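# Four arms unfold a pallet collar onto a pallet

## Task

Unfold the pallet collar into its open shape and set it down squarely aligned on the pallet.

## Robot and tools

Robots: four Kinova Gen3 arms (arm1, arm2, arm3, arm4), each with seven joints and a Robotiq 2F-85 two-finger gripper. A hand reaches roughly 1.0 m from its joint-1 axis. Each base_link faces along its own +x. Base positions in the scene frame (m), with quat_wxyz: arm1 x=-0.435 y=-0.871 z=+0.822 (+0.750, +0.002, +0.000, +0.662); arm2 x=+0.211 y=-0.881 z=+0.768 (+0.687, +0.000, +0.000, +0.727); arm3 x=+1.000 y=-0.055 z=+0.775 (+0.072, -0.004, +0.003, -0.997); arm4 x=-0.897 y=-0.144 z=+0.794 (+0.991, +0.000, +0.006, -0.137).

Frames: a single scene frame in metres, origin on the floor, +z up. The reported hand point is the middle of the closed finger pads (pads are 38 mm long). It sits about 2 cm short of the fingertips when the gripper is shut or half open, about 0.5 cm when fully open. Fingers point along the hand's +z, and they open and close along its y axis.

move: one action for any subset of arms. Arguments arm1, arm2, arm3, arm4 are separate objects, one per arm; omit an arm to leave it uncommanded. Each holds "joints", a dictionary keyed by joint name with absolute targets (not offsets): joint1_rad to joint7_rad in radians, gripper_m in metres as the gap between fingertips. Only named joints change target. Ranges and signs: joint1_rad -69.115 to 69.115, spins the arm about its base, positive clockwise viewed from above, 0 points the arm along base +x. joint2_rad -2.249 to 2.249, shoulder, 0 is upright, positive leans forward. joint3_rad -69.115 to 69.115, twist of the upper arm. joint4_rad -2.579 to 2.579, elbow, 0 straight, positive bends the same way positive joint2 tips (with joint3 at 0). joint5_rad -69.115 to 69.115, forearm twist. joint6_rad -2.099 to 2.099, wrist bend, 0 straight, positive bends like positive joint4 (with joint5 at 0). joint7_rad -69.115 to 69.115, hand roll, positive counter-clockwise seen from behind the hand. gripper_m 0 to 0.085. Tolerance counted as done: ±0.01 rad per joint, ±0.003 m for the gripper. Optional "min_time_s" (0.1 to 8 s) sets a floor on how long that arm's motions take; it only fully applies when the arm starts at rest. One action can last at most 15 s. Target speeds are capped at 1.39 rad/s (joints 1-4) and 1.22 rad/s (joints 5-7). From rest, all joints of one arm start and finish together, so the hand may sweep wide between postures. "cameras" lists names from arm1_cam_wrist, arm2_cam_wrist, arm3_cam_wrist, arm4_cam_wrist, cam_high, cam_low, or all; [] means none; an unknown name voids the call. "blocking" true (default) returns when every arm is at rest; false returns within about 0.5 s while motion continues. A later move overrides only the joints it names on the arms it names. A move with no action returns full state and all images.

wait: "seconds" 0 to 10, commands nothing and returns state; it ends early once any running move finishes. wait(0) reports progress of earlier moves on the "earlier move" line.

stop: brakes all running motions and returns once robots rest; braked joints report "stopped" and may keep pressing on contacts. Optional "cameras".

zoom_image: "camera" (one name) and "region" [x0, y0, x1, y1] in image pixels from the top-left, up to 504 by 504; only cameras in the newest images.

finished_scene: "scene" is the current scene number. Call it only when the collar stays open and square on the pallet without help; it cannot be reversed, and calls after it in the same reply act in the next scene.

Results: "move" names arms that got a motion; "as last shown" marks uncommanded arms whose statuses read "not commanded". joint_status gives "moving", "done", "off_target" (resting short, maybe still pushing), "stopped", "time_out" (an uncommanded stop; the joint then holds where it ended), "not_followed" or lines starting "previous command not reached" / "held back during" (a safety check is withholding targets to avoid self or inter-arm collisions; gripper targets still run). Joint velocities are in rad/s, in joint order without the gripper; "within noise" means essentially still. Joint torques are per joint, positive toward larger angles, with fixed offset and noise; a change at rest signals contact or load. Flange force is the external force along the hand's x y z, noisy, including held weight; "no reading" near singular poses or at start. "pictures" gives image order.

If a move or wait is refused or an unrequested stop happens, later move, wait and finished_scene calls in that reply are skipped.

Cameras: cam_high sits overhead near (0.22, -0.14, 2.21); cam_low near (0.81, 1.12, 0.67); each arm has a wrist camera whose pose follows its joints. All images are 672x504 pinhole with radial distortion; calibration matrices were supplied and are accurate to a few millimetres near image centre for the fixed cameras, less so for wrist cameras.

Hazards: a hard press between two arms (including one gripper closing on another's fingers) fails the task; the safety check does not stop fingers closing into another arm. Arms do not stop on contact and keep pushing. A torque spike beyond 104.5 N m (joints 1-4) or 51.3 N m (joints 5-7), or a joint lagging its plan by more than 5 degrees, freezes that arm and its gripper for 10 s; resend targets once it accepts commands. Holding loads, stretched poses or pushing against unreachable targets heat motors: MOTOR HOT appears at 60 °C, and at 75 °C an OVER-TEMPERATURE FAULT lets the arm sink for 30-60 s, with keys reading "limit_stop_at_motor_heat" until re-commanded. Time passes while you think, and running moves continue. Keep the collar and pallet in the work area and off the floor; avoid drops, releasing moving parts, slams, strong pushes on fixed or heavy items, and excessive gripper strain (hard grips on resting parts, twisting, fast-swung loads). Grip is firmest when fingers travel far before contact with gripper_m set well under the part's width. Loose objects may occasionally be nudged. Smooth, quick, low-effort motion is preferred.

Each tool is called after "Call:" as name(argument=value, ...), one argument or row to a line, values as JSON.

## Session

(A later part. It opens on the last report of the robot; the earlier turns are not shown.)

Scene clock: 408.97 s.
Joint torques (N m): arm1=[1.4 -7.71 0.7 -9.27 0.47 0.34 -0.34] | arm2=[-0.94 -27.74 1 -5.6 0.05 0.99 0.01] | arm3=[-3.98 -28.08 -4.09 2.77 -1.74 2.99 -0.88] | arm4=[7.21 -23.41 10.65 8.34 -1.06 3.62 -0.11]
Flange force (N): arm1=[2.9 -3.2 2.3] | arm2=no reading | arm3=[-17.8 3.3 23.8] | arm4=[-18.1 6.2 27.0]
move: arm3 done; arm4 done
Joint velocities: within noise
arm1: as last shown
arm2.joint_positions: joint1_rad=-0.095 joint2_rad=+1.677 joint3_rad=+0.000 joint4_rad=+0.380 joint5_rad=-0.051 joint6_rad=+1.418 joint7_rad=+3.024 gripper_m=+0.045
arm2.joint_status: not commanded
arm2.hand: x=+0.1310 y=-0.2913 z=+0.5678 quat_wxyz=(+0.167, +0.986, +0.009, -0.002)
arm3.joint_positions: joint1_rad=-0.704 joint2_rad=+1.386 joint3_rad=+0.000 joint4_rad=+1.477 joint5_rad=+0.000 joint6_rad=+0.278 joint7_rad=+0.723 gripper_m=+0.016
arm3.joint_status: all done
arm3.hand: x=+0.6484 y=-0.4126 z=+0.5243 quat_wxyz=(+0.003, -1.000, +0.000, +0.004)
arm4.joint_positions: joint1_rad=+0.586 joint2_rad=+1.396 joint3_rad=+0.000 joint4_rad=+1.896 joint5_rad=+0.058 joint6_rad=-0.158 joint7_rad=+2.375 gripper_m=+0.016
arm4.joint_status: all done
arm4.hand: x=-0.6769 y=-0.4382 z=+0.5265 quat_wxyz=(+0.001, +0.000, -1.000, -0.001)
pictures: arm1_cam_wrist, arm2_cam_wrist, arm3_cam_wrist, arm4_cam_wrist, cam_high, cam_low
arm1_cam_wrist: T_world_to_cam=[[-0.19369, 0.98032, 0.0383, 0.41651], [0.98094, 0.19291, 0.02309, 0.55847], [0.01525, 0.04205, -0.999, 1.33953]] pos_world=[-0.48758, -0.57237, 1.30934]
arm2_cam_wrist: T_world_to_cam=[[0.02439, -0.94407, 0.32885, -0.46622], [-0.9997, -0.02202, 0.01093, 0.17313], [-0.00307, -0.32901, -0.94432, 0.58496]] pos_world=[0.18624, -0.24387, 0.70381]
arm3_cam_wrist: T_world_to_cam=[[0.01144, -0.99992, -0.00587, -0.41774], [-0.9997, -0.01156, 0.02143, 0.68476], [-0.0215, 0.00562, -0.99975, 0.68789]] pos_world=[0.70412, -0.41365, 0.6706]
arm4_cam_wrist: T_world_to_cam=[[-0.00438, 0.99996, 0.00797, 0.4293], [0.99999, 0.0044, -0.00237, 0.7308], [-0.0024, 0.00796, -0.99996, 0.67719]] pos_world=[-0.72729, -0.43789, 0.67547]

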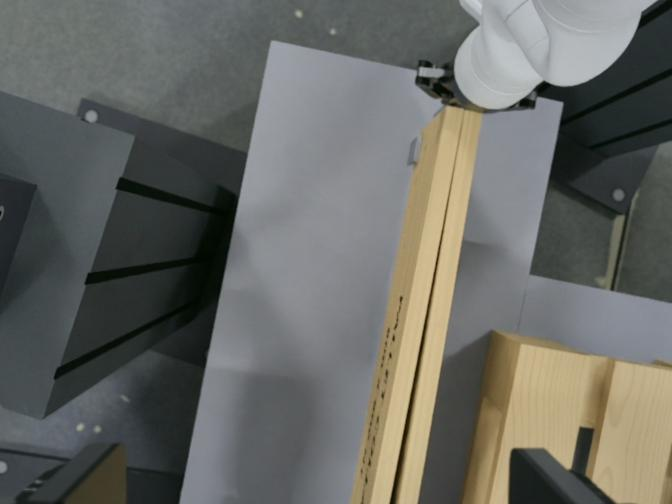

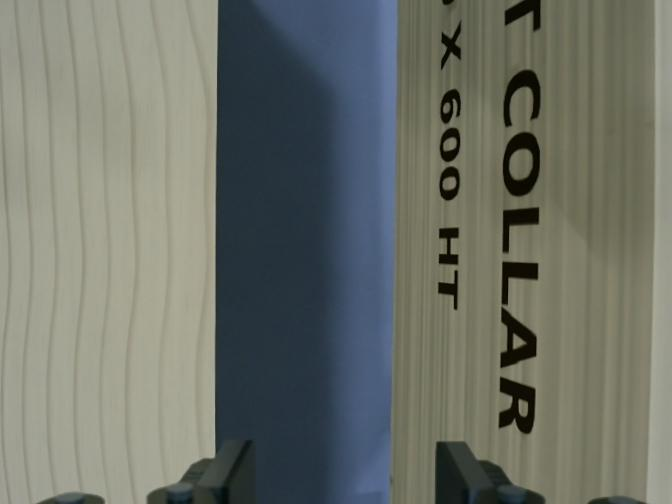

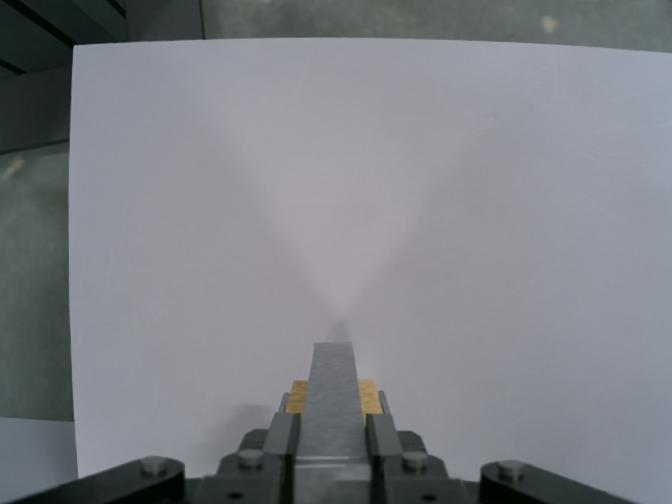

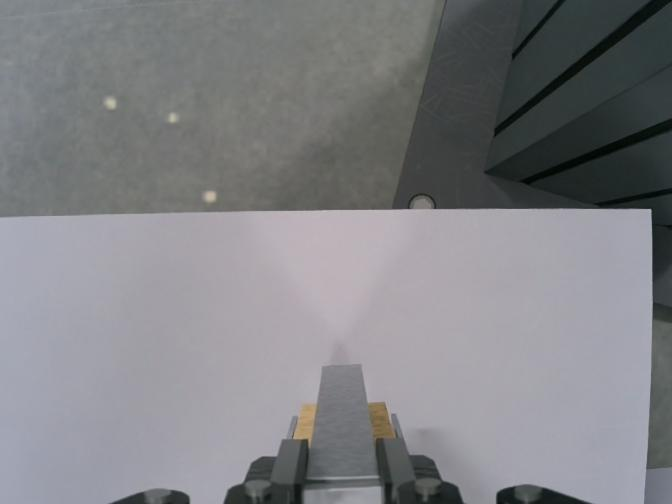

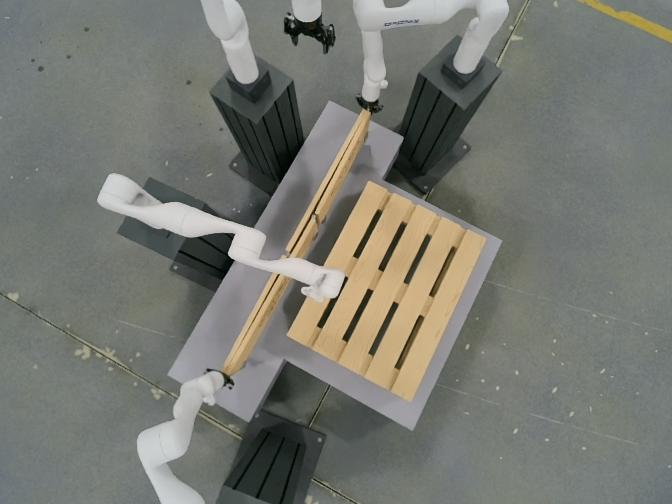

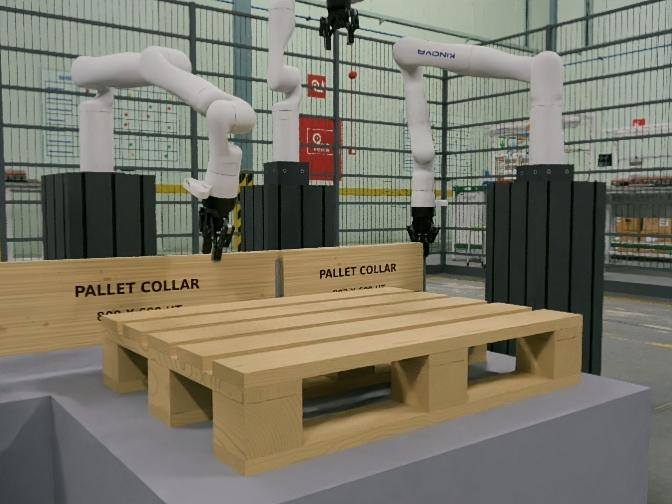

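Call:
move(
  arm3={"joints": {"joint1_rad": -0.6993, "joint2_rad": 1.3877, "joint3_rad": 0, "joint4_rad": 1.4692, "joint5_rad": 0, "joint6_rad": 0.2847, "joint7_rad": 0.7274}, "min_time_s": 1.5},
  arm4={"joints": {"joint1_rad": 0.5801, "joint2_rad": 1.3954, "joint3_rad": 0, "joint4_rad": 1.8904, "joint5_rad": 0.0594, "joint6_rad": -0.1518, "joint7_rad": 2.367}, "min_time_s": 1.5},
  cameras=["cam_high", "arm1_cam_wrist", "cam_low"],
)

Call:
zoom_image(
  camera="cam_high",
  region=[210, 90, 400, 390],
)

Scene clock: 415.13 s.
Joint torques (N m): arm1=[1.45 -7.71 0.65 -9.25 0.48 0.37 -0.35] | arm2=[-1.01 -27.92 0.9 -5.69 0.01 0.95 0.12] | arm3=[6.27 -38.08 8.51 -9.29 0.15 -2.99 -0.76] | arm4=[-1.87 -33.26 -3.43 -2.73 0.09 -2.36 0.09]
Flange force (N): arm1=[2.9 -3.1 2.3] | arm2=no reading | arm3=[11.9 2.6 22.5] | arm4=[10.8 4.2 26.8]
move: arm3 done; arm4 done
Joint velocities: within noise
arm1: as last shown
arm2.joint_positions: joint1_rad=-0.095 joint2_rad=+1.677 joint3_rad=+0.000 joint4_rad=+0.380 joint5_rad=-0.051 joint6_rad=+1.418 joint7_rad=+3.024 gripper_m=+0.045
arm2.joint_status: not commanded
arm2.hand: x=+0.1310 y=-0.2913 z=+0.5678 quat_wxyz=(+0.167, +0.986, +0.009, -0.002)
arm3.joint_positions: joint1_rad=-0.699 joint2_rad=+1.388 joint3_rad=+0.000 joint4_rad=+1.469 joint5_rad=+0.000 joint6_rad=+0.285 joint7_rad=+0.727 gripper_m=+0.016
arm3.joint_status: all done
arm3.hand: x=+0.6455 y=-0.4126 z=+0.5243 quat_wxyz=(+0.003, -1.000, +0.000, +0.004)
arm4.joint_positions: joint1_rad=+0.580 joint2_rad=+1.395 joint3_rad=+0.000 joint4_rad=+1.890 joint5_rad=+0.059 joint6_rad=-0.152 joint7_rad=+2.367 gripper_m=+0.016
arm4.joint_status: all done
arm4.hand: x=-0.6739 y=-0.4382 z=+0.5265 quat_wxyz=(+0.001, +0.000, -1.000, -0.001)
pictures: arm1_cam_wrist, cam_high, cam_low
arm1_cam_wrist: T_world_to_cam=[[-0.19369, 0.98032, 0.0383, 0.41651], [0.98094, 0.19291, 0.02309, 0.55847], [0.01525, 0.04205, -0.999, 1.33953]] pos_world=[-0.48758, -0.57237, 1.30934]

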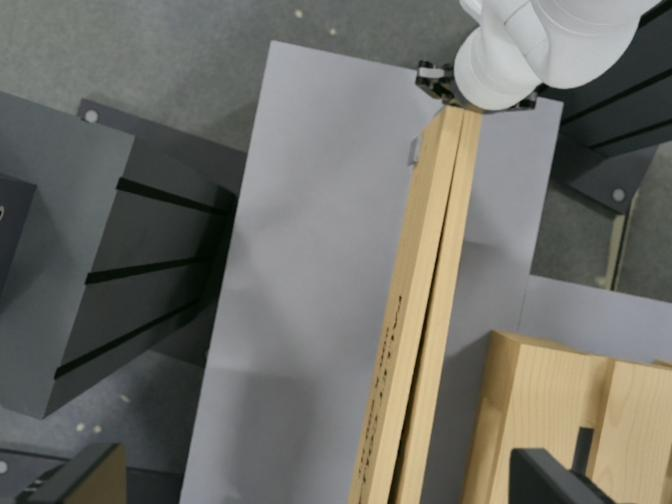

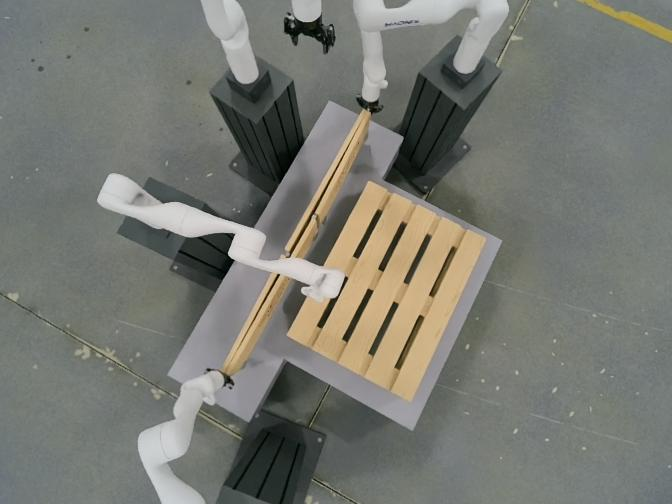

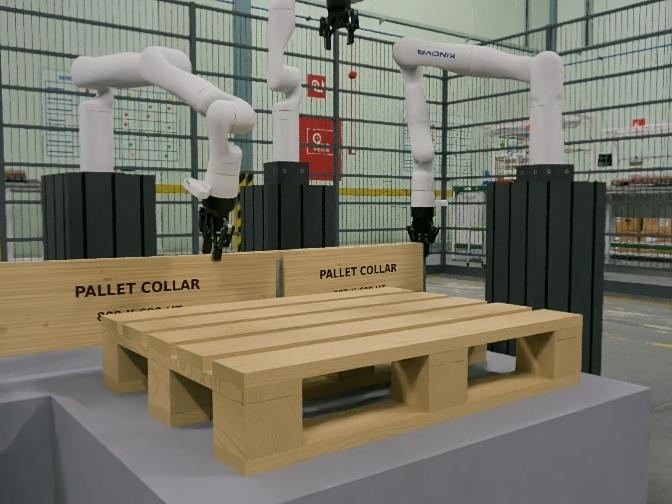

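Scaled by 1.680 from the camera's image (finer frame: 960x720).

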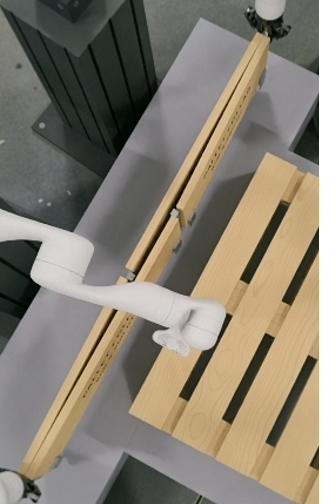

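Call:
move(
  arm3={"joints": {"joint1_rad": -0.6918, "joint2_rad": 1.3902, "joint3_rad": 0, "joint4_rad": 1.4557, "joint5_rad": 0, "joint6_rad": 0.2957, "joint7_rad": 0.7348}, "min_time_s": 2},
  arm4={"joints": {"joint1_rad": 0.57, "joint2_rad": 1.3942, "joint3_rad": 0, "joint4_rad": 1.8815, "joint5_rad": 0.063, "joint6_rad": -0.1417, "joint7_rad": 2.3531}, "min_time_s": 2},
  cameras=["cam_high", "arm3_cam_wrist", "arm4_cam_wrist"],
)

Call:
zoom_image(
  camera="cam_high",
  region=[210, 90, 400, 390],
)

Call:
zoom_image(
  camera="arm3_cam_wrist",
  region=[220, 324, 460, 504],
)

Call:
zoom_image(
  camera="arm4_cam_wrist",
  region=[220, 324, 460, 504],
)

Scene clock: 421.03 s.
Joint torques (N m): arm1=[1.43 -7.73 0.67 -9.28 0.49 0.37 -0.32] | arm2=[-0.79 -27.83 0.98 -5.56 0 1.01 0.03] | arm3=[11.28 -45.3 15.55 -17.8 2.37 -7.09 0.34] | arm4=[-7.98 -38.96 -11.96 -9.14 1.16 -5.7 0.67]
Flange force (N): arm1=[2.9 -3.1 2.4] | arm2=no reading | arm3=[30.9 0.7 22.0] | arm4=[28.2 2.2 26.7]
move: arm3 done; arm4 done
Joint velocities: within noise
arm1: as last shown
arm2.joint_positions: joint1_rad=-0.095 joint2_rad=+1.677 joint3_rad=+0.000 joint4_rad=+0.380 joint5_rad=-0.051 joint6_rad=+1.418 joint7_rad=+3.024 gripper_m=+0.045
arm2.joint_status: not commanded
arm2.hand: x=+0.1310 y=-0.2913 z=+0.5678 quat_wxyz=(+0.167, +0.986, +0.009, -0.002)
arm3.joint_positions: joint1_rad=-0.692 joint2_rad=+1.390 joint3_rad=+0.000 joint4_rad=+1.456 joint5_rad=+0.000 joint6_rad=+0.296 joint7_rad=+0.735 gripper_m=+0.016
arm3.joint_status: all done
arm3.hand: x=+0.6403 y=-0.4125 z=+0.5243 quat_wxyz=(+0.003, -1.000, +0.000, +0.004)
arm4.joint_positions: joint1_rad=+0.570 joint2_rad=+1.394 joint3_rad=+0.000 joint4_rad=+1.881 joint5_rad=+0.063 joint6_rad=-0.142 joint7_rad=+2.353 gripper_m=+0.016
arm4.joint_status: all done
arm4.hand: x=-0.6686 y=-0.4382 z=+0.5266 quat_wxyz=(+0.000, +0.000, -1.000, -0.001)
pictures: arm3_cam_wrist, arm4_cam_wrist, cam_high
arm3_cam_wrist: T_world_to_cam=[[0.01143, -0.99992, -0.00597, -0.41747], [-0.9997, -0.01156, 0.02153, 0.67659], [-0.0216, 0.00572, -0.99975, 0.68793]] pos_world=[0.69602, -0.41355, 0.6707]
arm4_cam_wrist: T_world_to_cam=[[-0.00448, 0.99996, 0.00787, 0.42933], [0.99999, 0.0045, -0.00207, 0.72235], [-0.0021, 0.00786, -0.99997, 0.67738]] pos_world=[-0.71899, -0.43789, 0.67547]

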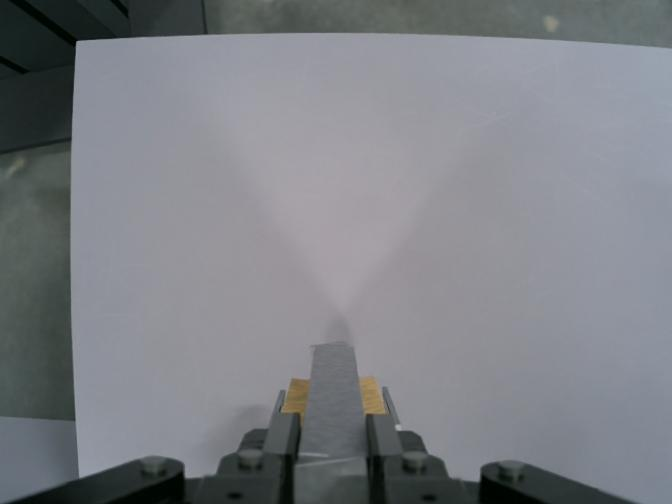

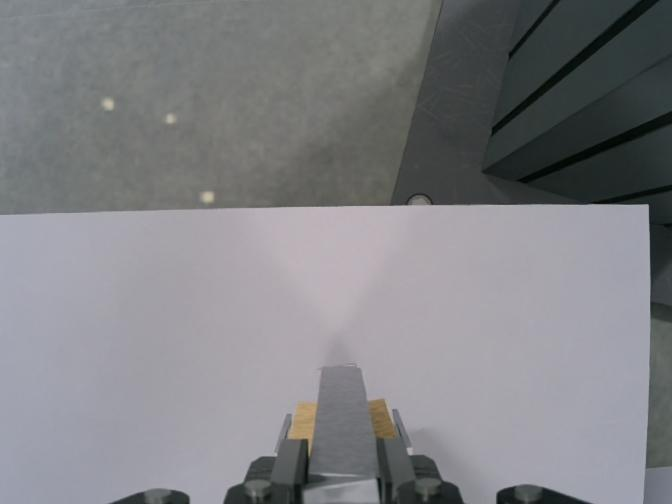

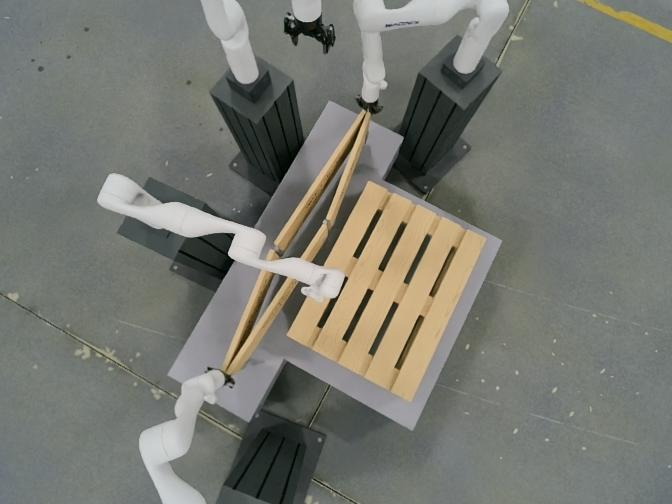

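Scaled by 1.680 from the camera's image (finer frame: 960x720).

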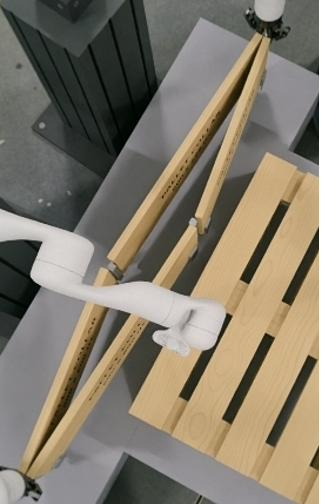

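Scaled by 2.100.

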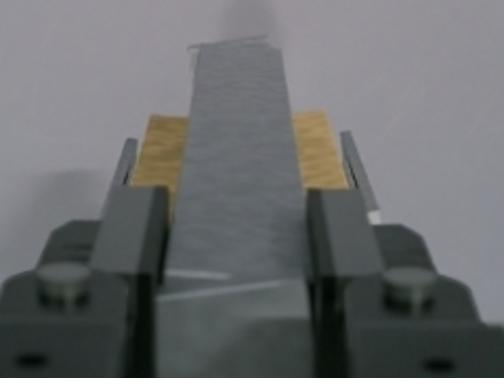

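Scaled by 2.100.

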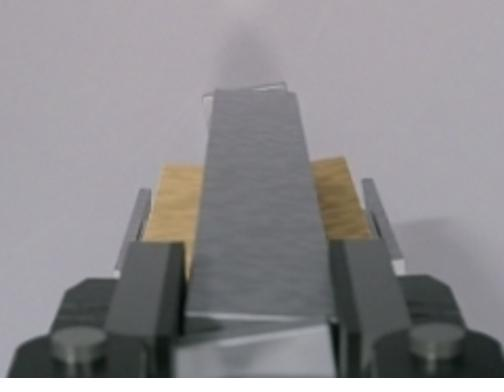

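Call:
move(
  arm3={"joints": {"joint1_rad": -0.7934, "joint2_rad": 1.371, "joint3_rad": 0, "joint4_rad": 1.5793, "joint5_rad": 0, "joint6_rad": 0.1913, "joint7_rad": 0.6332}, "min_time_s": 2},
  arm4={"joints": {"joint1_rad": 0.4712, "joint2_rad": 1.3853, "joint3_rad": 0, "joint4_rad": 1.7402, "joint5_rad": 0.05, "joint6_rad": 0.0075, "joint7_rad": 2.2667}, "min_time_s": 2},
)

Call:
move(
  arm3={"joints": {"joint1_rad": -0.9083, "joint2_rad": 1.361, "joint3_rad": 0, "joint4_rad": 1.6771, "joint5_rad": 0, "joint6_rad": 0.1035, "joint7_rad": 0.5184}, "min_time_s": 2},
  arm4={"joints": {"joint1_rad": 0.393, "joint2_rad": 1.3949, "joint3_rad": 0, "joint4_rad": 1.5718, "joint5_rad": -0.0447, "joint6_rad": 0.1657, "joint7_rad": 2.2825}, "min_time_s": 2},
  cameras=["cam_high", "cam_low", "arm1_cam_wrist"],
)

Call:
zoom_image(
  camera="cam_high",
  region=[180, 90, 400, 430],
)

Scene clock: 463.40 s.
Joint torques (N m): arm1=[1.43 -7.71 0.67 -9.26 0.49 0.34 -0.33] | arm2=[-0.85 -27.85 0.93 -5.7 0.04 0.96 0.07] | arm3=[12.48 -42.84 18.15 -15.47 1.83 -6.84 0.22] | arm4=[-9.39 -43.74 -12.34 -14.26 0.14 -6.88 0.66]
Flange force (N): arm1=[2.9 -3.2 2.2] | arm2=no reading | arm3=[32.8 1.5 21.9] | arm4=[31.4 1.6 27.0]
move: arm3 done; arm4 done
Joint velocities: within noise
arm1: as last shown
arm2.joint_positions: joint1_rad=-0.095 joint2_rad=+1.677 joint3_rad=+0.000 joint4_rad=+0.380 joint5_rad=-0.051 joint6_rad=+1.418 joint7_rad=+3.024 gripper_m=+0.045
arm2.joint_status: not commanded
arm2.hand: x=+0.1310 y=-0.2913 z=+0.5678 quat_wxyz=(+0.167, +0.986, +0.009, -0.002)
arm3.joint_positions: joint1_rad=-0.793 joint2_rad=+1.371 joint3_rad=+0.000 joint4_rad=+1.579 joint5_rad=+0.000 joint6_rad=+0.191 joint7_rad=+0.633 gripper_m=+0.016
arm3.joint_status: all done
arm3.hand: x=+0.6984 y=-0.4201 z=+0.5238 quat_wxyz=(+0.003, -1.000, +0.000, +0.004)
arm4.joint_positions: joint1_rad=+0.471 joint2_rad=+1.385 joint3_rad=+0.000 joint4_rad=+1.740 joint5_rad=+0.050 joint6_rad=+0.007 joint7_rad=+2.267 gripper_m=+0.016
arm4.joint_status: all done
arm4.hand: x=-0.6085 y=-0.4478 z=+0.5266 quat_wxyz=(+0.003, +0.000, -1.000, +0.002)
pictures: none

Scene clock: 465.70 s.
Joint torques (N m): arm1=[1.43 -7.72 0.62 -9.26 0.49 0.34 -0.35] | arm2=[-0.91 -27.77 0.97 -5.62 -0.01 0.95 0.02] | arm3=[11.27 -38.11 16.86 -10.12 0.77 -4.92 -0.03] | arm4=[-7.58 -45.63 -8.96 -16 -0.97 -5.58 0.44]
Flange force (N): arm1=[2.8 -3.1 2.3] | arm2=no reading | arm3=[27.7 2.7 22.3] | arm4=[27.7 2.9 26.8]
move: arm3 done; arm4 done
Joint velocities: within noise
arm1: as last shown
arm2.joint_positions: joint1_rad=-0.095 joint2_rad=+1.677 joint3_rad=+0.000 joint4_rad=+0.380 joint5_rad=-0.051 joint6_rad=+1.418 joint7_rad=+3.024 gripper_m=+0.045
arm2.joint_status: not commanded
arm2.hand: x=+0.1310 y=-0.2913 z=+0.5678 quat_wxyz=(+0.167, +0.986, +0.009, -0.002)
arm3.joint_positions: joint1_rad=-0.908 joint2_rad=+1.361 joint3_rad=+0.000 joint4_rad=+1.677 joint5_rad=+0.000 joint6_rad=+0.103 joint7_rad=+0.518 gripper_m=+0.016
arm3.joint_status: all done
arm3.hand: x=+0.7562 y=-0.4275 z=+0.5234 quat_wxyz=(+0.003, -1.000, +0.000, +0.004)
arm4.joint_positions: joint1_rad=+0.393 joint2_rad=+1.395 joint3_rad=+0.000 joint4_rad=+1.572 joint5_rad=-0.045 joint6_rad=+0.166 joint7_rad=+2.282 gripper_m=+0.016
arm4.joint_status: all done
arm4.hand: x=-0.5444 y=-0.4534 z=+0.5265 quat_wxyz=(+0.000, +0.000, -1.000, -0.001)
pictures: arm1_cam_wrist, cam_high, cam_low
arm1_cam_wrist: T_world_to_cam=[[-0.19369, 0.98032, 0.0383, 0.41651], [0.98094, 0.19291, 0.02309, 0.55847], [0.01525, 0.04205, -0.999, 1.33953]] pos_world=[-0.48758, -0.57237, 1.30934]

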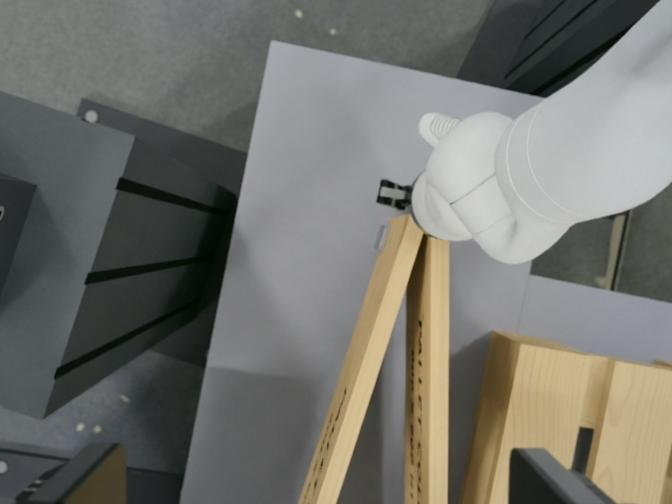

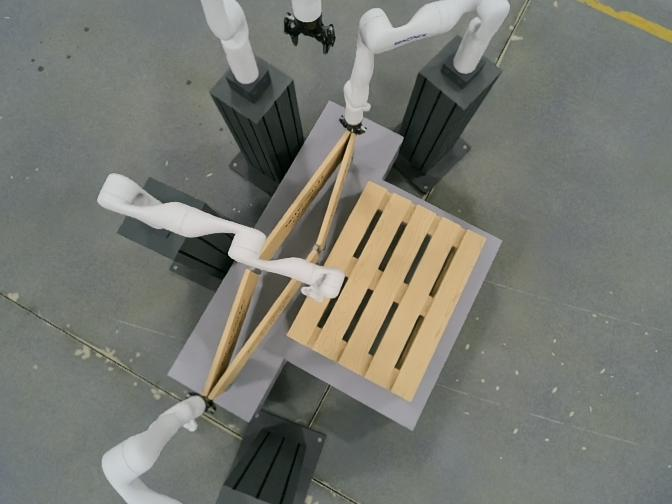

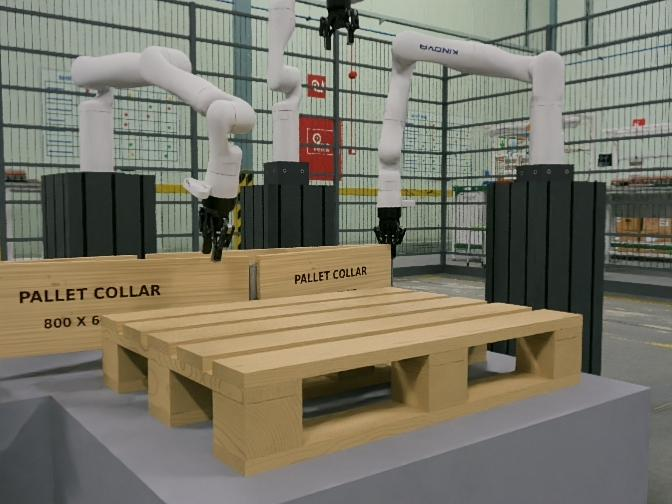

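Scaled by 1.482 from the camera's image (finer frame: 960x720).

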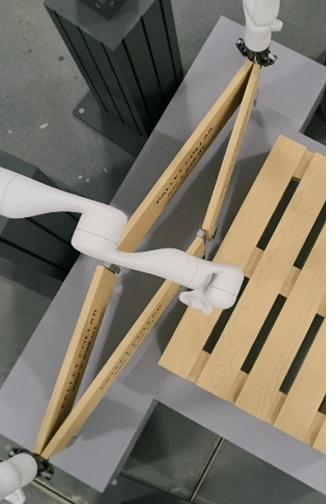

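Call:
move(
  arm3={"joints": {"joint1_rad": -0.9083, "joint2_rad": 1.4394, "joint3_rad": 0, "joint4_rad": 1.6166, "joint5_rad": 0, "joint6_rad": 0.0857, "joint7_rad": 0.5184}, "min_time_s": 2.5},
  arm4={"joints": {"joint1_rad": 0.3925, "joint2_rad": 1.4725, "joint3_rad": 0, "joint4_rad": 1.5078, "joint5_rad": -0.0487, "joint6_rad": 0.1522, "joint7_rad": 2.286}, "min_time_s": 2.5},
  cameras=["cam_low"],
)

Scene clock: 471.97 s.
Joint torques (N m): arm1=[1.47 -7.74 0.62 -9.3 0.47 0.35 -0.35] | arm2=[-0.95 -27.83 0.92 -5.67 0.01 1.04 0.03] | arm3=[15.04 -19.08 21.9 -17.38 1.1 -9.24 0.17] | arm4=[-11.83 -28.95 -14.02 -23.87 -1.23 -11.4 0.37]
Flange force (N): arm1=[2.8 -3.2 2.4] | arm2=no reading | arm3=[44.1 -6.0 -40.5] | arm4=[45.3 6.6 -33.0]
move: arm3 done; arm4 done
Joint velocities: within noise
arm1: as last shown
arm2.joint_positions: joint1_rad=-0.095 joint2_rad=+1.677 joint3_rad=+0.000 joint4_rad=+0.380 joint5_rad=-0.051 joint6_rad=+1.418 joint7_rad=+3.024 gripper_m=+0.045
arm2.joint_status: not commanded
arm2.hand: x=+0.1310 y=-0.2913 z=+0.5678 quat_wxyz=(+0.167, +0.986, +0.009, -0.002)
arm3.joint_positions: joint1_rad=-0.908 joint2_rad=+1.439 joint3_rad=+0.000 joint4_rad=+1.617 joint5_rad=+0.000 joint6_rad=+0.086 joint7_rad=+0.518 gripper_m=+0.016
arm3.joint_status: all done
arm3.hand: x=+0.7559 y=-0.4272 z=+0.4903 quat_wxyz=(+0.003, -1.000, +0.000, +0.004)
arm4.joint_positions: joint1_rad=+0.393 joint2_rad=+1.472 joint3_rad=+0.000 joint4_rad=+1.508 joint5_rad=-0.049 joint6_rad=+0.152 joint7_rad=+2.286 gripper_m=+0.016
arm4.joint_status: all done
arm4.hand: x=-0.5445 y=-0.4533 z=+0.4936 quat_wxyz=(+0.000, +0.000, -1.000, -0.001)

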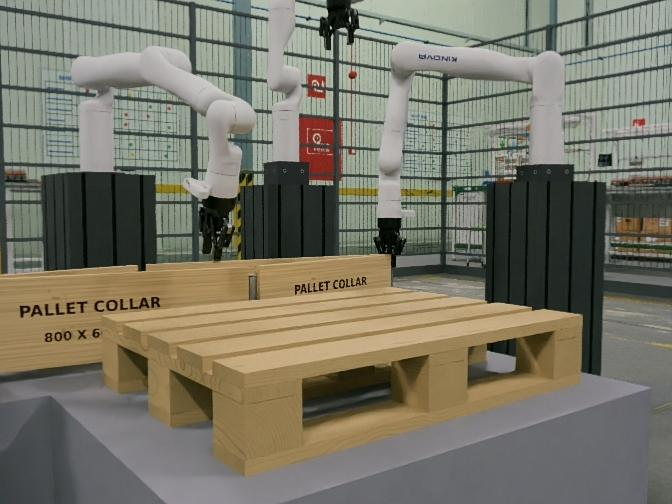

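Call:
move(
  arm3={"joints": {"joint2_rad": 1.4346, "joint4_rad": 1.6203, "joint6_rad": 0.0868}, "min_time_s": 0.5},
  arm4={"joints": {"joint2_rad": 1.4678, "joint4_rad": 1.5117, "joint6_rad": 0.153}, "min_time_s": 0.5},
)

Scene clock: 474.37 s.
Joint torques (N m): arm1=[1.43 -7.69 0.64 -9.23 0.46 0.33 -0.36] | arm2=[-0.93 -27.77 0.95 -5.65 -0.03 0.98 0.04] | arm3=[13.56 -33.35 20.44 -11.38 1.01 -5.76 0.17] | arm4=[-10.11 -41.38 -11.86 -18.08 -1.1 -7.31 0.39]
Flange force (N): arm1=[2.8 -3.1 2.1] | arm2=no reading | arm3=[34.5 2.5 6.6] | arm4=[34.2 1.4 9.6]
move: arm3 done; arm4 done
Joint velocities: within noise
arm1.joint_positions: joint1_rad=-0.200 joint2_rad=+0.000 joint3_rad=+0.000 joint4_rad=+1.750 joint5_rad=+0.000 joint6_rad=+1.390 joint7_rad=+0.107 gripper_m=+0.085
arm1.joint_status: not commanded
arm1.hand: x=-0.4325 y=-0.5611 z=+1.1613 quat_wxyz=(+0.001, +0.091, -0.996, -0.003)
arm2.joint_positions: joint1_rad=-0.095 joint2_rad=+1.677 joint3_rad=+0.000 joint4_rad=+0.380 joint5_rad=-0.051 joint6_rad=+1.418 joint7_rad=+3.024 gripper_m=+0.045
arm2.joint_status: not commanded
arm2.hand: x=+0.1310 y=-0.2913 z=+0.5678 quat_wxyz=(+0.167, +0.986, +0.009, -0.002)
arm3.joint_positions: joint1_rad=-0.908 joint2_rad=+1.435 joint3_rad=+0.000 joint4_rad=+1.620 joint5_rad=+0.000 joint6_rad=+0.087 joint7_rad=+0.518 gripper_m=+0.016
arm3.joint_status: all done
arm3.hand: x=+0.7559 y=-0.4273 z=+0.4923 quat_wxyz=(+0.003, -1.000, +0.000, +0.004)
arm4.joint_positions: joint1_rad=+0.392 joint2_rad=+1.468 joint3_rad=+0.000 joint4_rad=+1.512 joint5_rad=-0.049 joint6_rad=+0.153 joint7_rad=+2.286 gripper_m=+0.016
arm4.joint_status: all done
arm4.hand: x=-0.5444 y=-0.4533 z=+0.4955 quat_wxyz=(+0.000, +0.000, -1.000, -0.001)
pictures: none

Call:
move(
  arm3={"joints": {"gripper_m": 0.024}},
  arm4={"joints": {"gripper_m": 0.024}},
)

Call:
move(
  arm3={"joints": {"joint1_rad": -0.9083, "joint2_rad": 1.2921, "joint3_rad": 0, "joint4_rad": 1.7237, "joint5_rad": 0, "joint6_rad": 0.1258, "joint7_rad": 0.5184}, "min_time_s": 2},
  arm4={"joints": {"joint1_rad": 0.3934, "joint2_rad": 1.327, "joint3_rad": 0, "joint4_rad": 1.6216, "joint5_rad": -0.04, "joint6_rad": 0.1835, "joint7_rad": 2.2825}, "min_time_s": 2},
  cameras=["all"],
)

Scene clock: 479.03 s.
Joint torques (N m): arm1=[1.4 -7.64 0.65 -9.27 0.5 0.37 -0.35] | arm2=[-0.94 -27.85 0.86 -5.67 0.02 1.02 0.03] | arm3=[12.44 -30.91 17.58 -9.74 0.05 -5.12 -0.63] | arm4=[-7.24 -38.83 -9.19 -15.89 -1.43 -6.22 -0.11]
Flange force (N): arm1=[2.8 -3.3 2.3] | arm2=no reading | arm3=[29.1 2.9 4.3] | arm4=[28.7 3.3 8.5]
move: arm3 done; arm4 done
Joint velocities: within noise
arm1: as last shown
arm2.joint_positions: joint1_rad=-0.095 joint2_rad=+1.677 joint3_rad=+0.000 joint4_rad=+0.380 joint5_rad=-0.051 joint6_rad=+1.418 joint7_rad=+3.024 gripper_m=+0.045
arm2.joint_status: not commanded
arm2.hand: x=+0.1310 y=-0.2913 z=+0.5678 quat_wxyz=(+0.167, +0.986, +0.009, -0.002)
arm3.joint_positions: joint1_rad=-0.908 joint2_rad=+1.435 joint3_rad=+0.000 joint4_rad=+1.620 joint5_rad=+0.000 joint6_rad=+0.087 joint7_rad=+0.518 gripper_m=+0.024
arm3.joint_status: all done
arm3.hand: x=+0.7559 y=-0.4273 z=+0.4924 quat_wxyz=(+0.003, -1.000, +0.000, +0.004)
arm4.joint_positions: joint1_rad=+0.392 joint2_rad=+1.468 joint3_rad=+0.000 joint4_rad=+1.512 joint5_rad=-0.049 joint6_rad=+0.153 joint7_rad=+2.286 gripper_m=+0.024
arm4.joint_status: all done
arm4.hand: x=-0.5444 y=-0.4534 z=+0.4956 quat_wxyz=(+0.000, +0.000, -1.000, -0.001)
pictures: none

Scene clock: 481.33 s.
Joint torques (N m): arm1=[1.44 -7.74 0.7 -9.23 0.5 0.34 -0.35] | arm2=[-0.91 -27.85 0.91 -5.58 0.03 0.99 0.06] | arm3=[0.52 -18.44 1.72 -0.05 -0.24 -0.28 -0.23] | arm4=[1.82 -20.69 2.59 -1.44 -0.2 0.69 0.26]
Flange force (N): arm1=[2.9 -3.0 2.2] | arm2=no reading | arm3=[-2.0 3.2 -3.8] | arm4=[-0.8 4.1 -1.0]
move: arm3 done; arm4 done
Joint velocities: within noise
arm1: as last shown
arm2.joint_positions: joint1_rad=-0.095 joint2_rad=+1.677 joint3_rad=+0.000 joint4_rad=+0.380 joint5_rad=-0.051 joint6_rad=+1.418 joint7_rad=+3.024 gripper_m=+0.045
arm2.joint_status: not commanded
arm2.hand: x=+0.1310 y=-0.2913 z=+0.5678 quat_wxyz=(+0.167, +0.986, +0.009, -0.002)
arm3.joint_positions: joint1_rad=-0.908 joint2_rad=+1.292 joint3_rad=+0.000 joint4_rad=+1.724 joint5_rad=+0.000 joint6_rad=+0.126 joint7_rad=+0.518 gripper_m=+0.024
arm3.joint_status: all done
arm3.hand: x=+0.7565 y=-0.4276 z=+0.5523 quat_wxyz=(+0.003, -1.000, +0.000, +0.004)
arm4.joint_positions: joint1_rad=+0.393 joint2_rad=+1.327 joint3_rad=+0.000 joint4_rad=+1.622 joint5_rad=-0.040 joint6_rad=+0.184 joint7_rad=+2.282 gripper_m=+0.024
arm4.joint_status: all done
arm4.hand: x=-0.5444 y=-0.4534 z=+0.5555 quat_wxyz=(+0.000, +0.002, -1.000, -0.001)
pictures: arm1_cam_wrist, arm2_cam_wrist, arm3_cam_wrist, arm4_cam_wrist, cam_high, cam_low
arm1_cam_wrist: T_world_to_cam=[[-0.19369, 0.98032, 0.0383, 0.41651], [0.98094, 0.19291, 0.02309, 0.55847], [0.01525, 0.04205, -0.999, 1.33953]] pos_world=[-0.48758, -0.57237, 1.30934]
arm2_cam_wrist: T_world_to_cam=[[0.02439, -0.94407, 0.32885, -0.46622], [-0.9997, -0.02202, 0.01093, 0.17313], [-0.00307, -0.32901, -0.94432, 0.58496]] pos_world=[0.18624, -0.24387, 0.70381]
arm3_cam_wrist: T_world_to_cam=[[0.01153, -0.99992, -0.00597, -0.43372], [-0.9997, -0.01166, 0.02143, 0.79201], [-0.0215, 0.00572, -0.99975, 0.71834]] pos_world=[0.81222, -0.42855, 0.6986]
arm4_cam_wrist: T_world_to_cam=[[-0.00859, 0.99994, 0.00739, 0.44292], [0.99996, 0.0086, -0.00189, 0.6], [-0.00195, 0.00737, -0.99997, 0.70663]] pos_world=[-0.59479, -0.45326, 0.70447]

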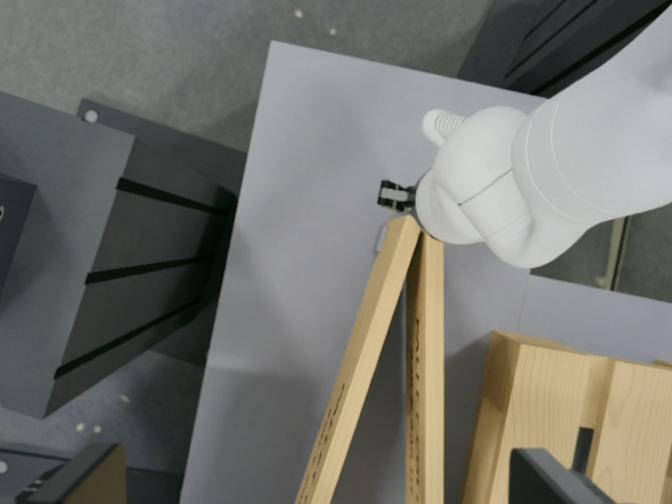

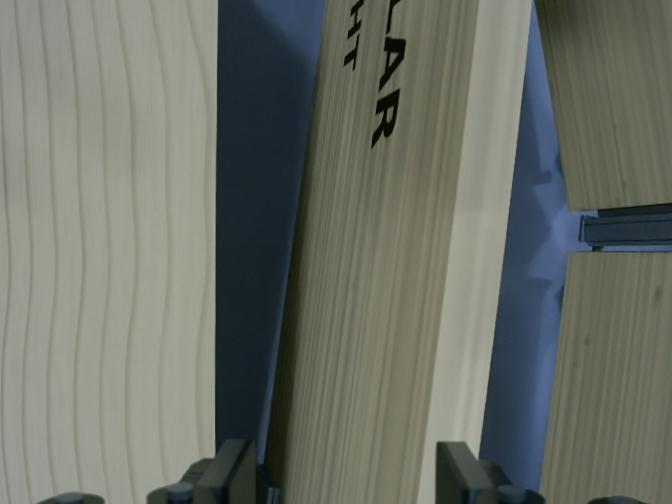

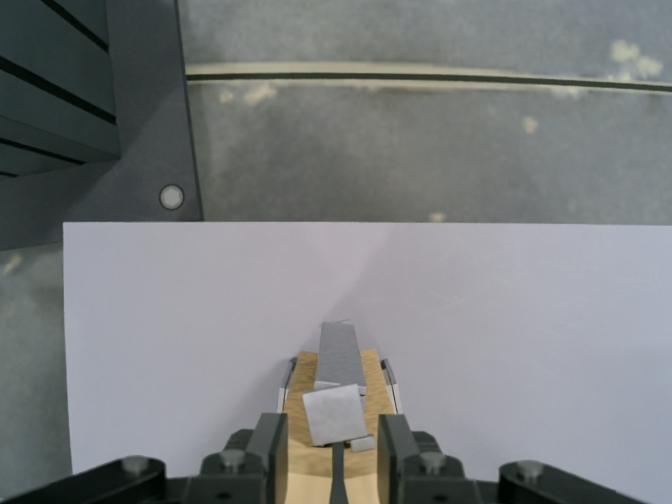

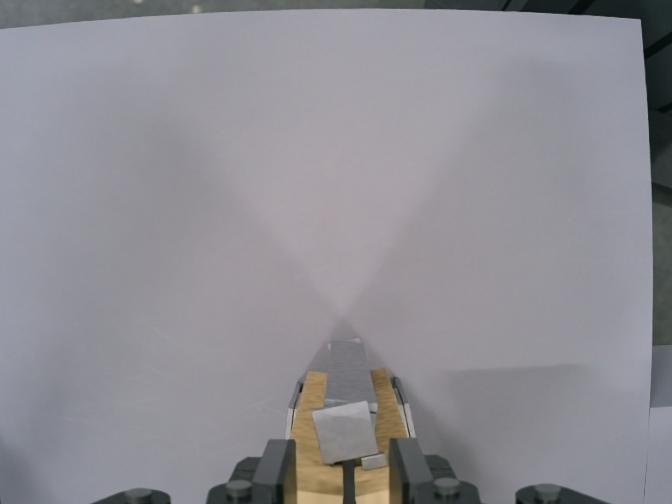

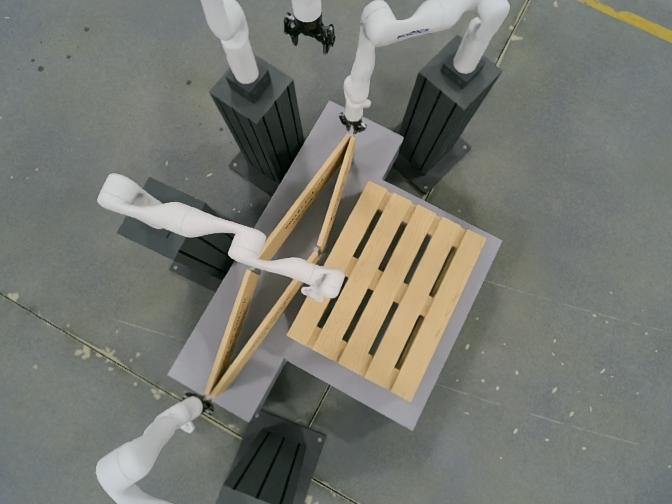

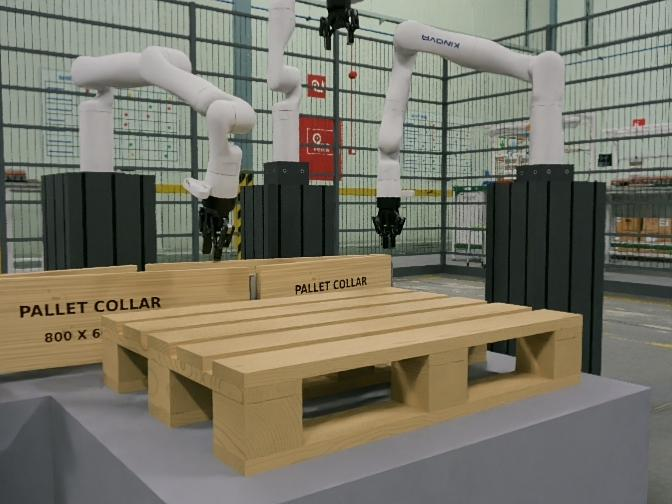

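Call:
move(
  arm2={"joints": {"joint1_rad": -0.369, "joint2_rad": 0.0, "joint3_rad": 0, "joint4_rad": 1.75, "joint5_rad": 0, "joint6_rad": 1.39, "joint7_rad": 2.6}, "min_time_s": 3.5},
  arm3={"joints": {"joint1_rad": -0.9072, "joint2_rad": 1.1786, "joint3_rad": 0, "joint4_rad": 1.7851, "joint5_rad": 0, "joint6_rad": 0.1778, "joint7_rad": 0.5184}, "min_time_s": 1.5},
  arm4={"joints": {"joint1_rad": 0.3906, "joint2_rad": 1.2252, "joint3_rad": 0, "joint4_rad": 1.6771, "joint5_rad": 0, "joint6_rad": 0.2393, "joint7_rad": 2.2361}, "min_time_s": 1.5},
)

Call:
move(
  arm3={"joints": {"joint1_rad": -0.6061, "joint2_rad": 1.5057, "joint3_rad": 0, "joint4_rad": 0.6667, "joint5_rad": 0, "joint6_rad": 0.9692, "joint7_rad": 1.0413, "gripper_m": 0.055}, "min_time_s": 2.5},
  arm4={"joints": {"joint1_rad": 0.0508, "joint2_rad": 1.4964, "joint3_rad": 0, "joint4_rad": 0.7273, "joint5_rad": 0, "joint6_rad": 0.9179, "joint7_rad": 2.1171, "gripper_m": 0.055}, "min_time_s": 2.5},
  cameras=["all"],
)

Scene clock: 505.03 s.
Joint torques (N m): arm1=[1.45 -7.74 0.65 -9.21 0.5 0.35 -0.34] | arm2=[-0.89 -9.38 0.62 -7.46 0.12 0.07 0.05] | arm3=[0.46 -18.16 1.7 -0.48 -0.24 -0.26 -0.26] | arm4=[1.78 -20.47 2.58 -1.86 -0.13 0.72 0.25]
Flange force (N): arm1=[2.8 -3.0 2.1] | arm2=[-1.8 -4.1 -3.8] | arm3=[-2.1 3.0 -4.2] | arm4=[-0.7 4.1 -0.9]
move: arm2 done; arm3 done; arm4 done
Joint velocities: within noise
arm1: as last shown
arm2.joint_positions: joint1_rad=-0.369 joint2_rad=+0.000 joint3_rad=+0.000 joint4_rad=+1.750 joint5_rad=+0.000 joint6_rad=+1.390 joint7_rad=+2.600 gripper_m=+0.045
arm2.joint_status: all done
arm2.hand: x=+0.1064 y=-0.5883 z=+1.1063 quat_wxyz=(-0.001, +0.998, -0.058, +0.000)
arm3.joint_positions: joint1_rad=-0.907 joint2_rad=+1.179 joint3_rad=+0.000 joint4_rad=+1.785 joint5_rad=+0.000 joint6_rad=+0.178 joint7_rad=+0.518 gripper_m=+0.024
arm3.joint_status: all done
arm3.hand: x=+0.7562 y=-0.4280 z=+0.5998 quat_wxyz=(+0.003, -1.000, +0.000, +0.004)
arm4.joint_positions: joint1_rad=+0.391 joint2_rad=+1.225 joint3_rad=+0.000 joint4_rad=+1.677 joint5_rad=+0.000 joint6_rad=+0.239 joint7_rad=+2.236 gripper_m=+0.024
arm4.joint_status: all done
arm4.hand: x=-0.5453 y=-0.4536 z=+0.5996 quat_wxyz=(+0.006, +0.000, -1.000, -0.001)
pictures: none

Scene clock: 507.87 s.
Joint torques (N m): arm1=[1.45 -7.68 0.66 -9.28 0.5 0.34 -0.35] | arm2=[-0.92 -9.28 0.62 -7.51 0.15 -0.04 0.08] | arm3=[0.55 -25.19 1.7 -6.37 -0.24 -0.26 -0.26] | arm4=[1.73 -26.55 2.59 -6.81 -0.11 0.72 0.29]
Flange force (N): arm1=[2.9 -3.3 2.3] | arm2=[-1.7 -3.8 -4.0] | arm3=[-1.9 0.9 -3.5] | arm4=[1.8 4.4 -1.2]
move: arm3 done; arm4 done
Joint velocities: within noise
arm1, arm2: as last shown
arm3.joint_positions: joint1_rad=-0.606 joint2_rad=+1.506 joint3_rad=+0.000 joint4_rad=+0.667 joint5_rad=+0.000 joint6_rad=+0.969 joint7_rad=+1.041 gripper_m=+0.055
arm3.joint_status: all done
arm3.hand: x=+0.4848 y=-0.4995 z=+0.5997 quat_wxyz=(+0.003, -0.994, -0.110, +0.004)
arm4.joint_positions: joint1_rad=+0.051 joint2_rad=+1.496 joint3_rad=+0.000 joint4_rad=+0.727 joint5_rad=+0.000 joint6_rad=+0.918 joint7_rad=+2.117 gripper_m=+0.055
arm4.joint_status: all done
arm4.hand: x=-0.2738 y=-0.3813 z=+0.5994 quat_wxyz=(+0.006, +0.110, -0.994, -0.002)
pictures: arm1_cam_wrist, arm2_cam_wrist, arm3_cam_wrist, arm4_cam_wrist, cam_high, cam_low
arm1_cam_wrist: T_world_to_cam=[[-0.19369, 0.98032, 0.0383, 0.41651], [0.98094, 0.19291, 0.02309, 0.55847], [0.01525, 0.04205, -0.999, 1.33953]] pos_world=[-0.48758, -0.57237, 1.30934]
arm2_cam_wrist: T_world_to_cam=[[-0.11005, -0.99392, -0.00295, -0.57099], [-0.99392, 0.11003, 0.00378, 0.22109], [-0.00343, 0.00335, -0.99999, 1.25281]] pos_world=[0.1612, -0.59605, 1.25028]
arm3_cam_wrist: T_world_to_cam=[[0.23019, -0.97311, -0.0077, -0.59382], [-0.97291, -0.2303, 0.02002, 0.39712], [-0.02125, 0.00288, -0.99977, 0.75889]] pos_world=[0.53918, -0.48859, 0.7462]
arm4_cam_wrist: T_world_to_cam=[[-0.22309, 0.97474, 0.01037, 0.3027], [0.97468, 0.22322, -0.01326, 0.41066], [-0.01524, 0.00715, -0.99986, 0.7467]] pos_world=[-0.32135, -0.39206, 0.7489]

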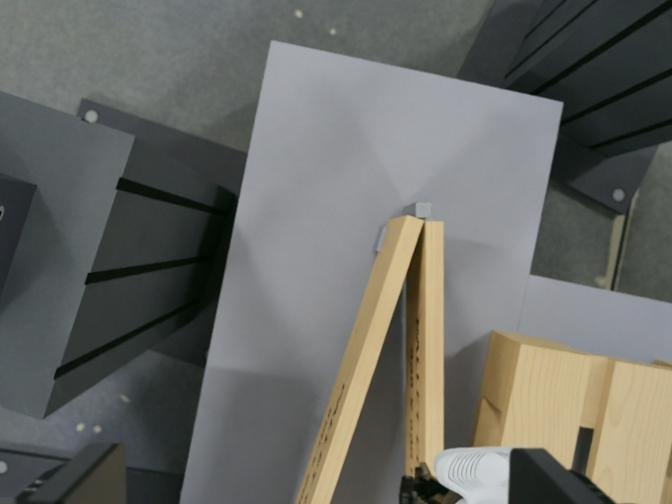

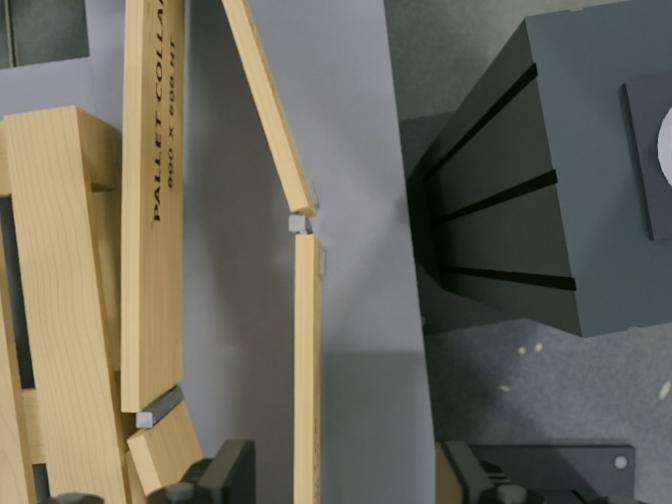

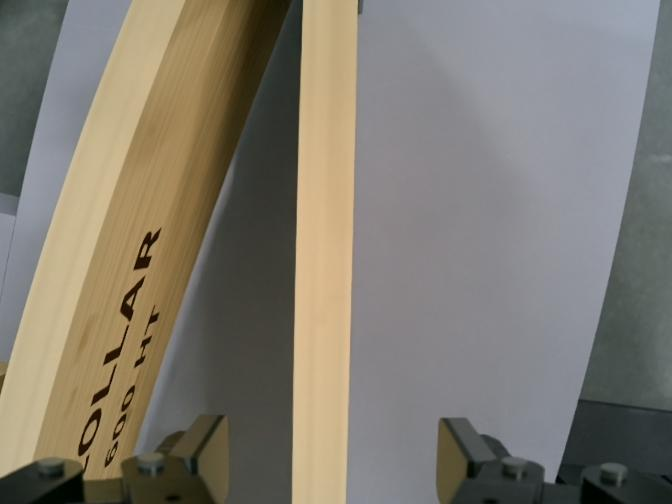

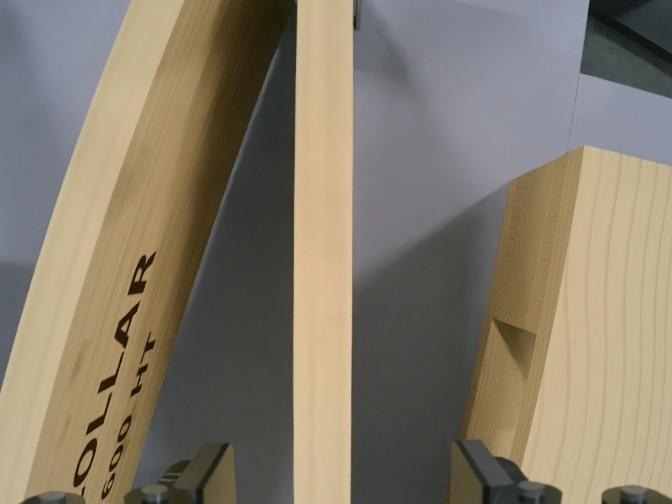

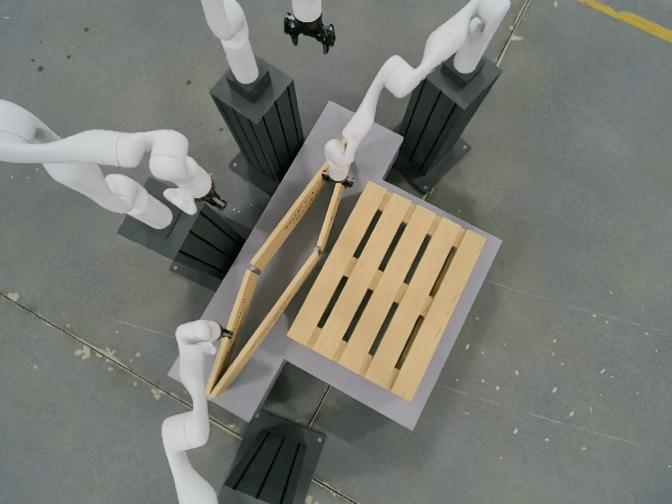

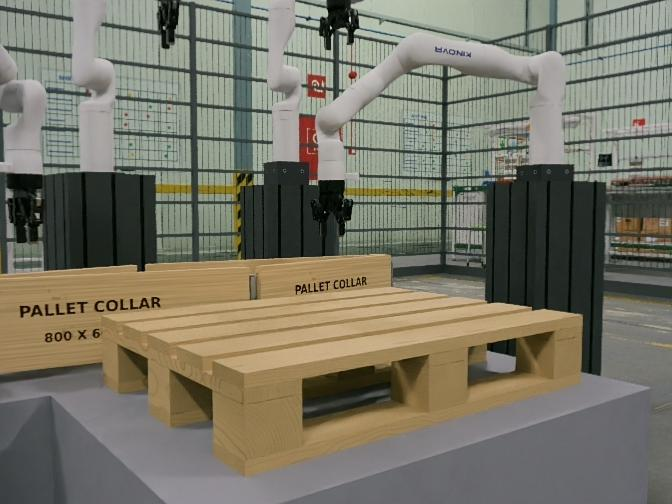

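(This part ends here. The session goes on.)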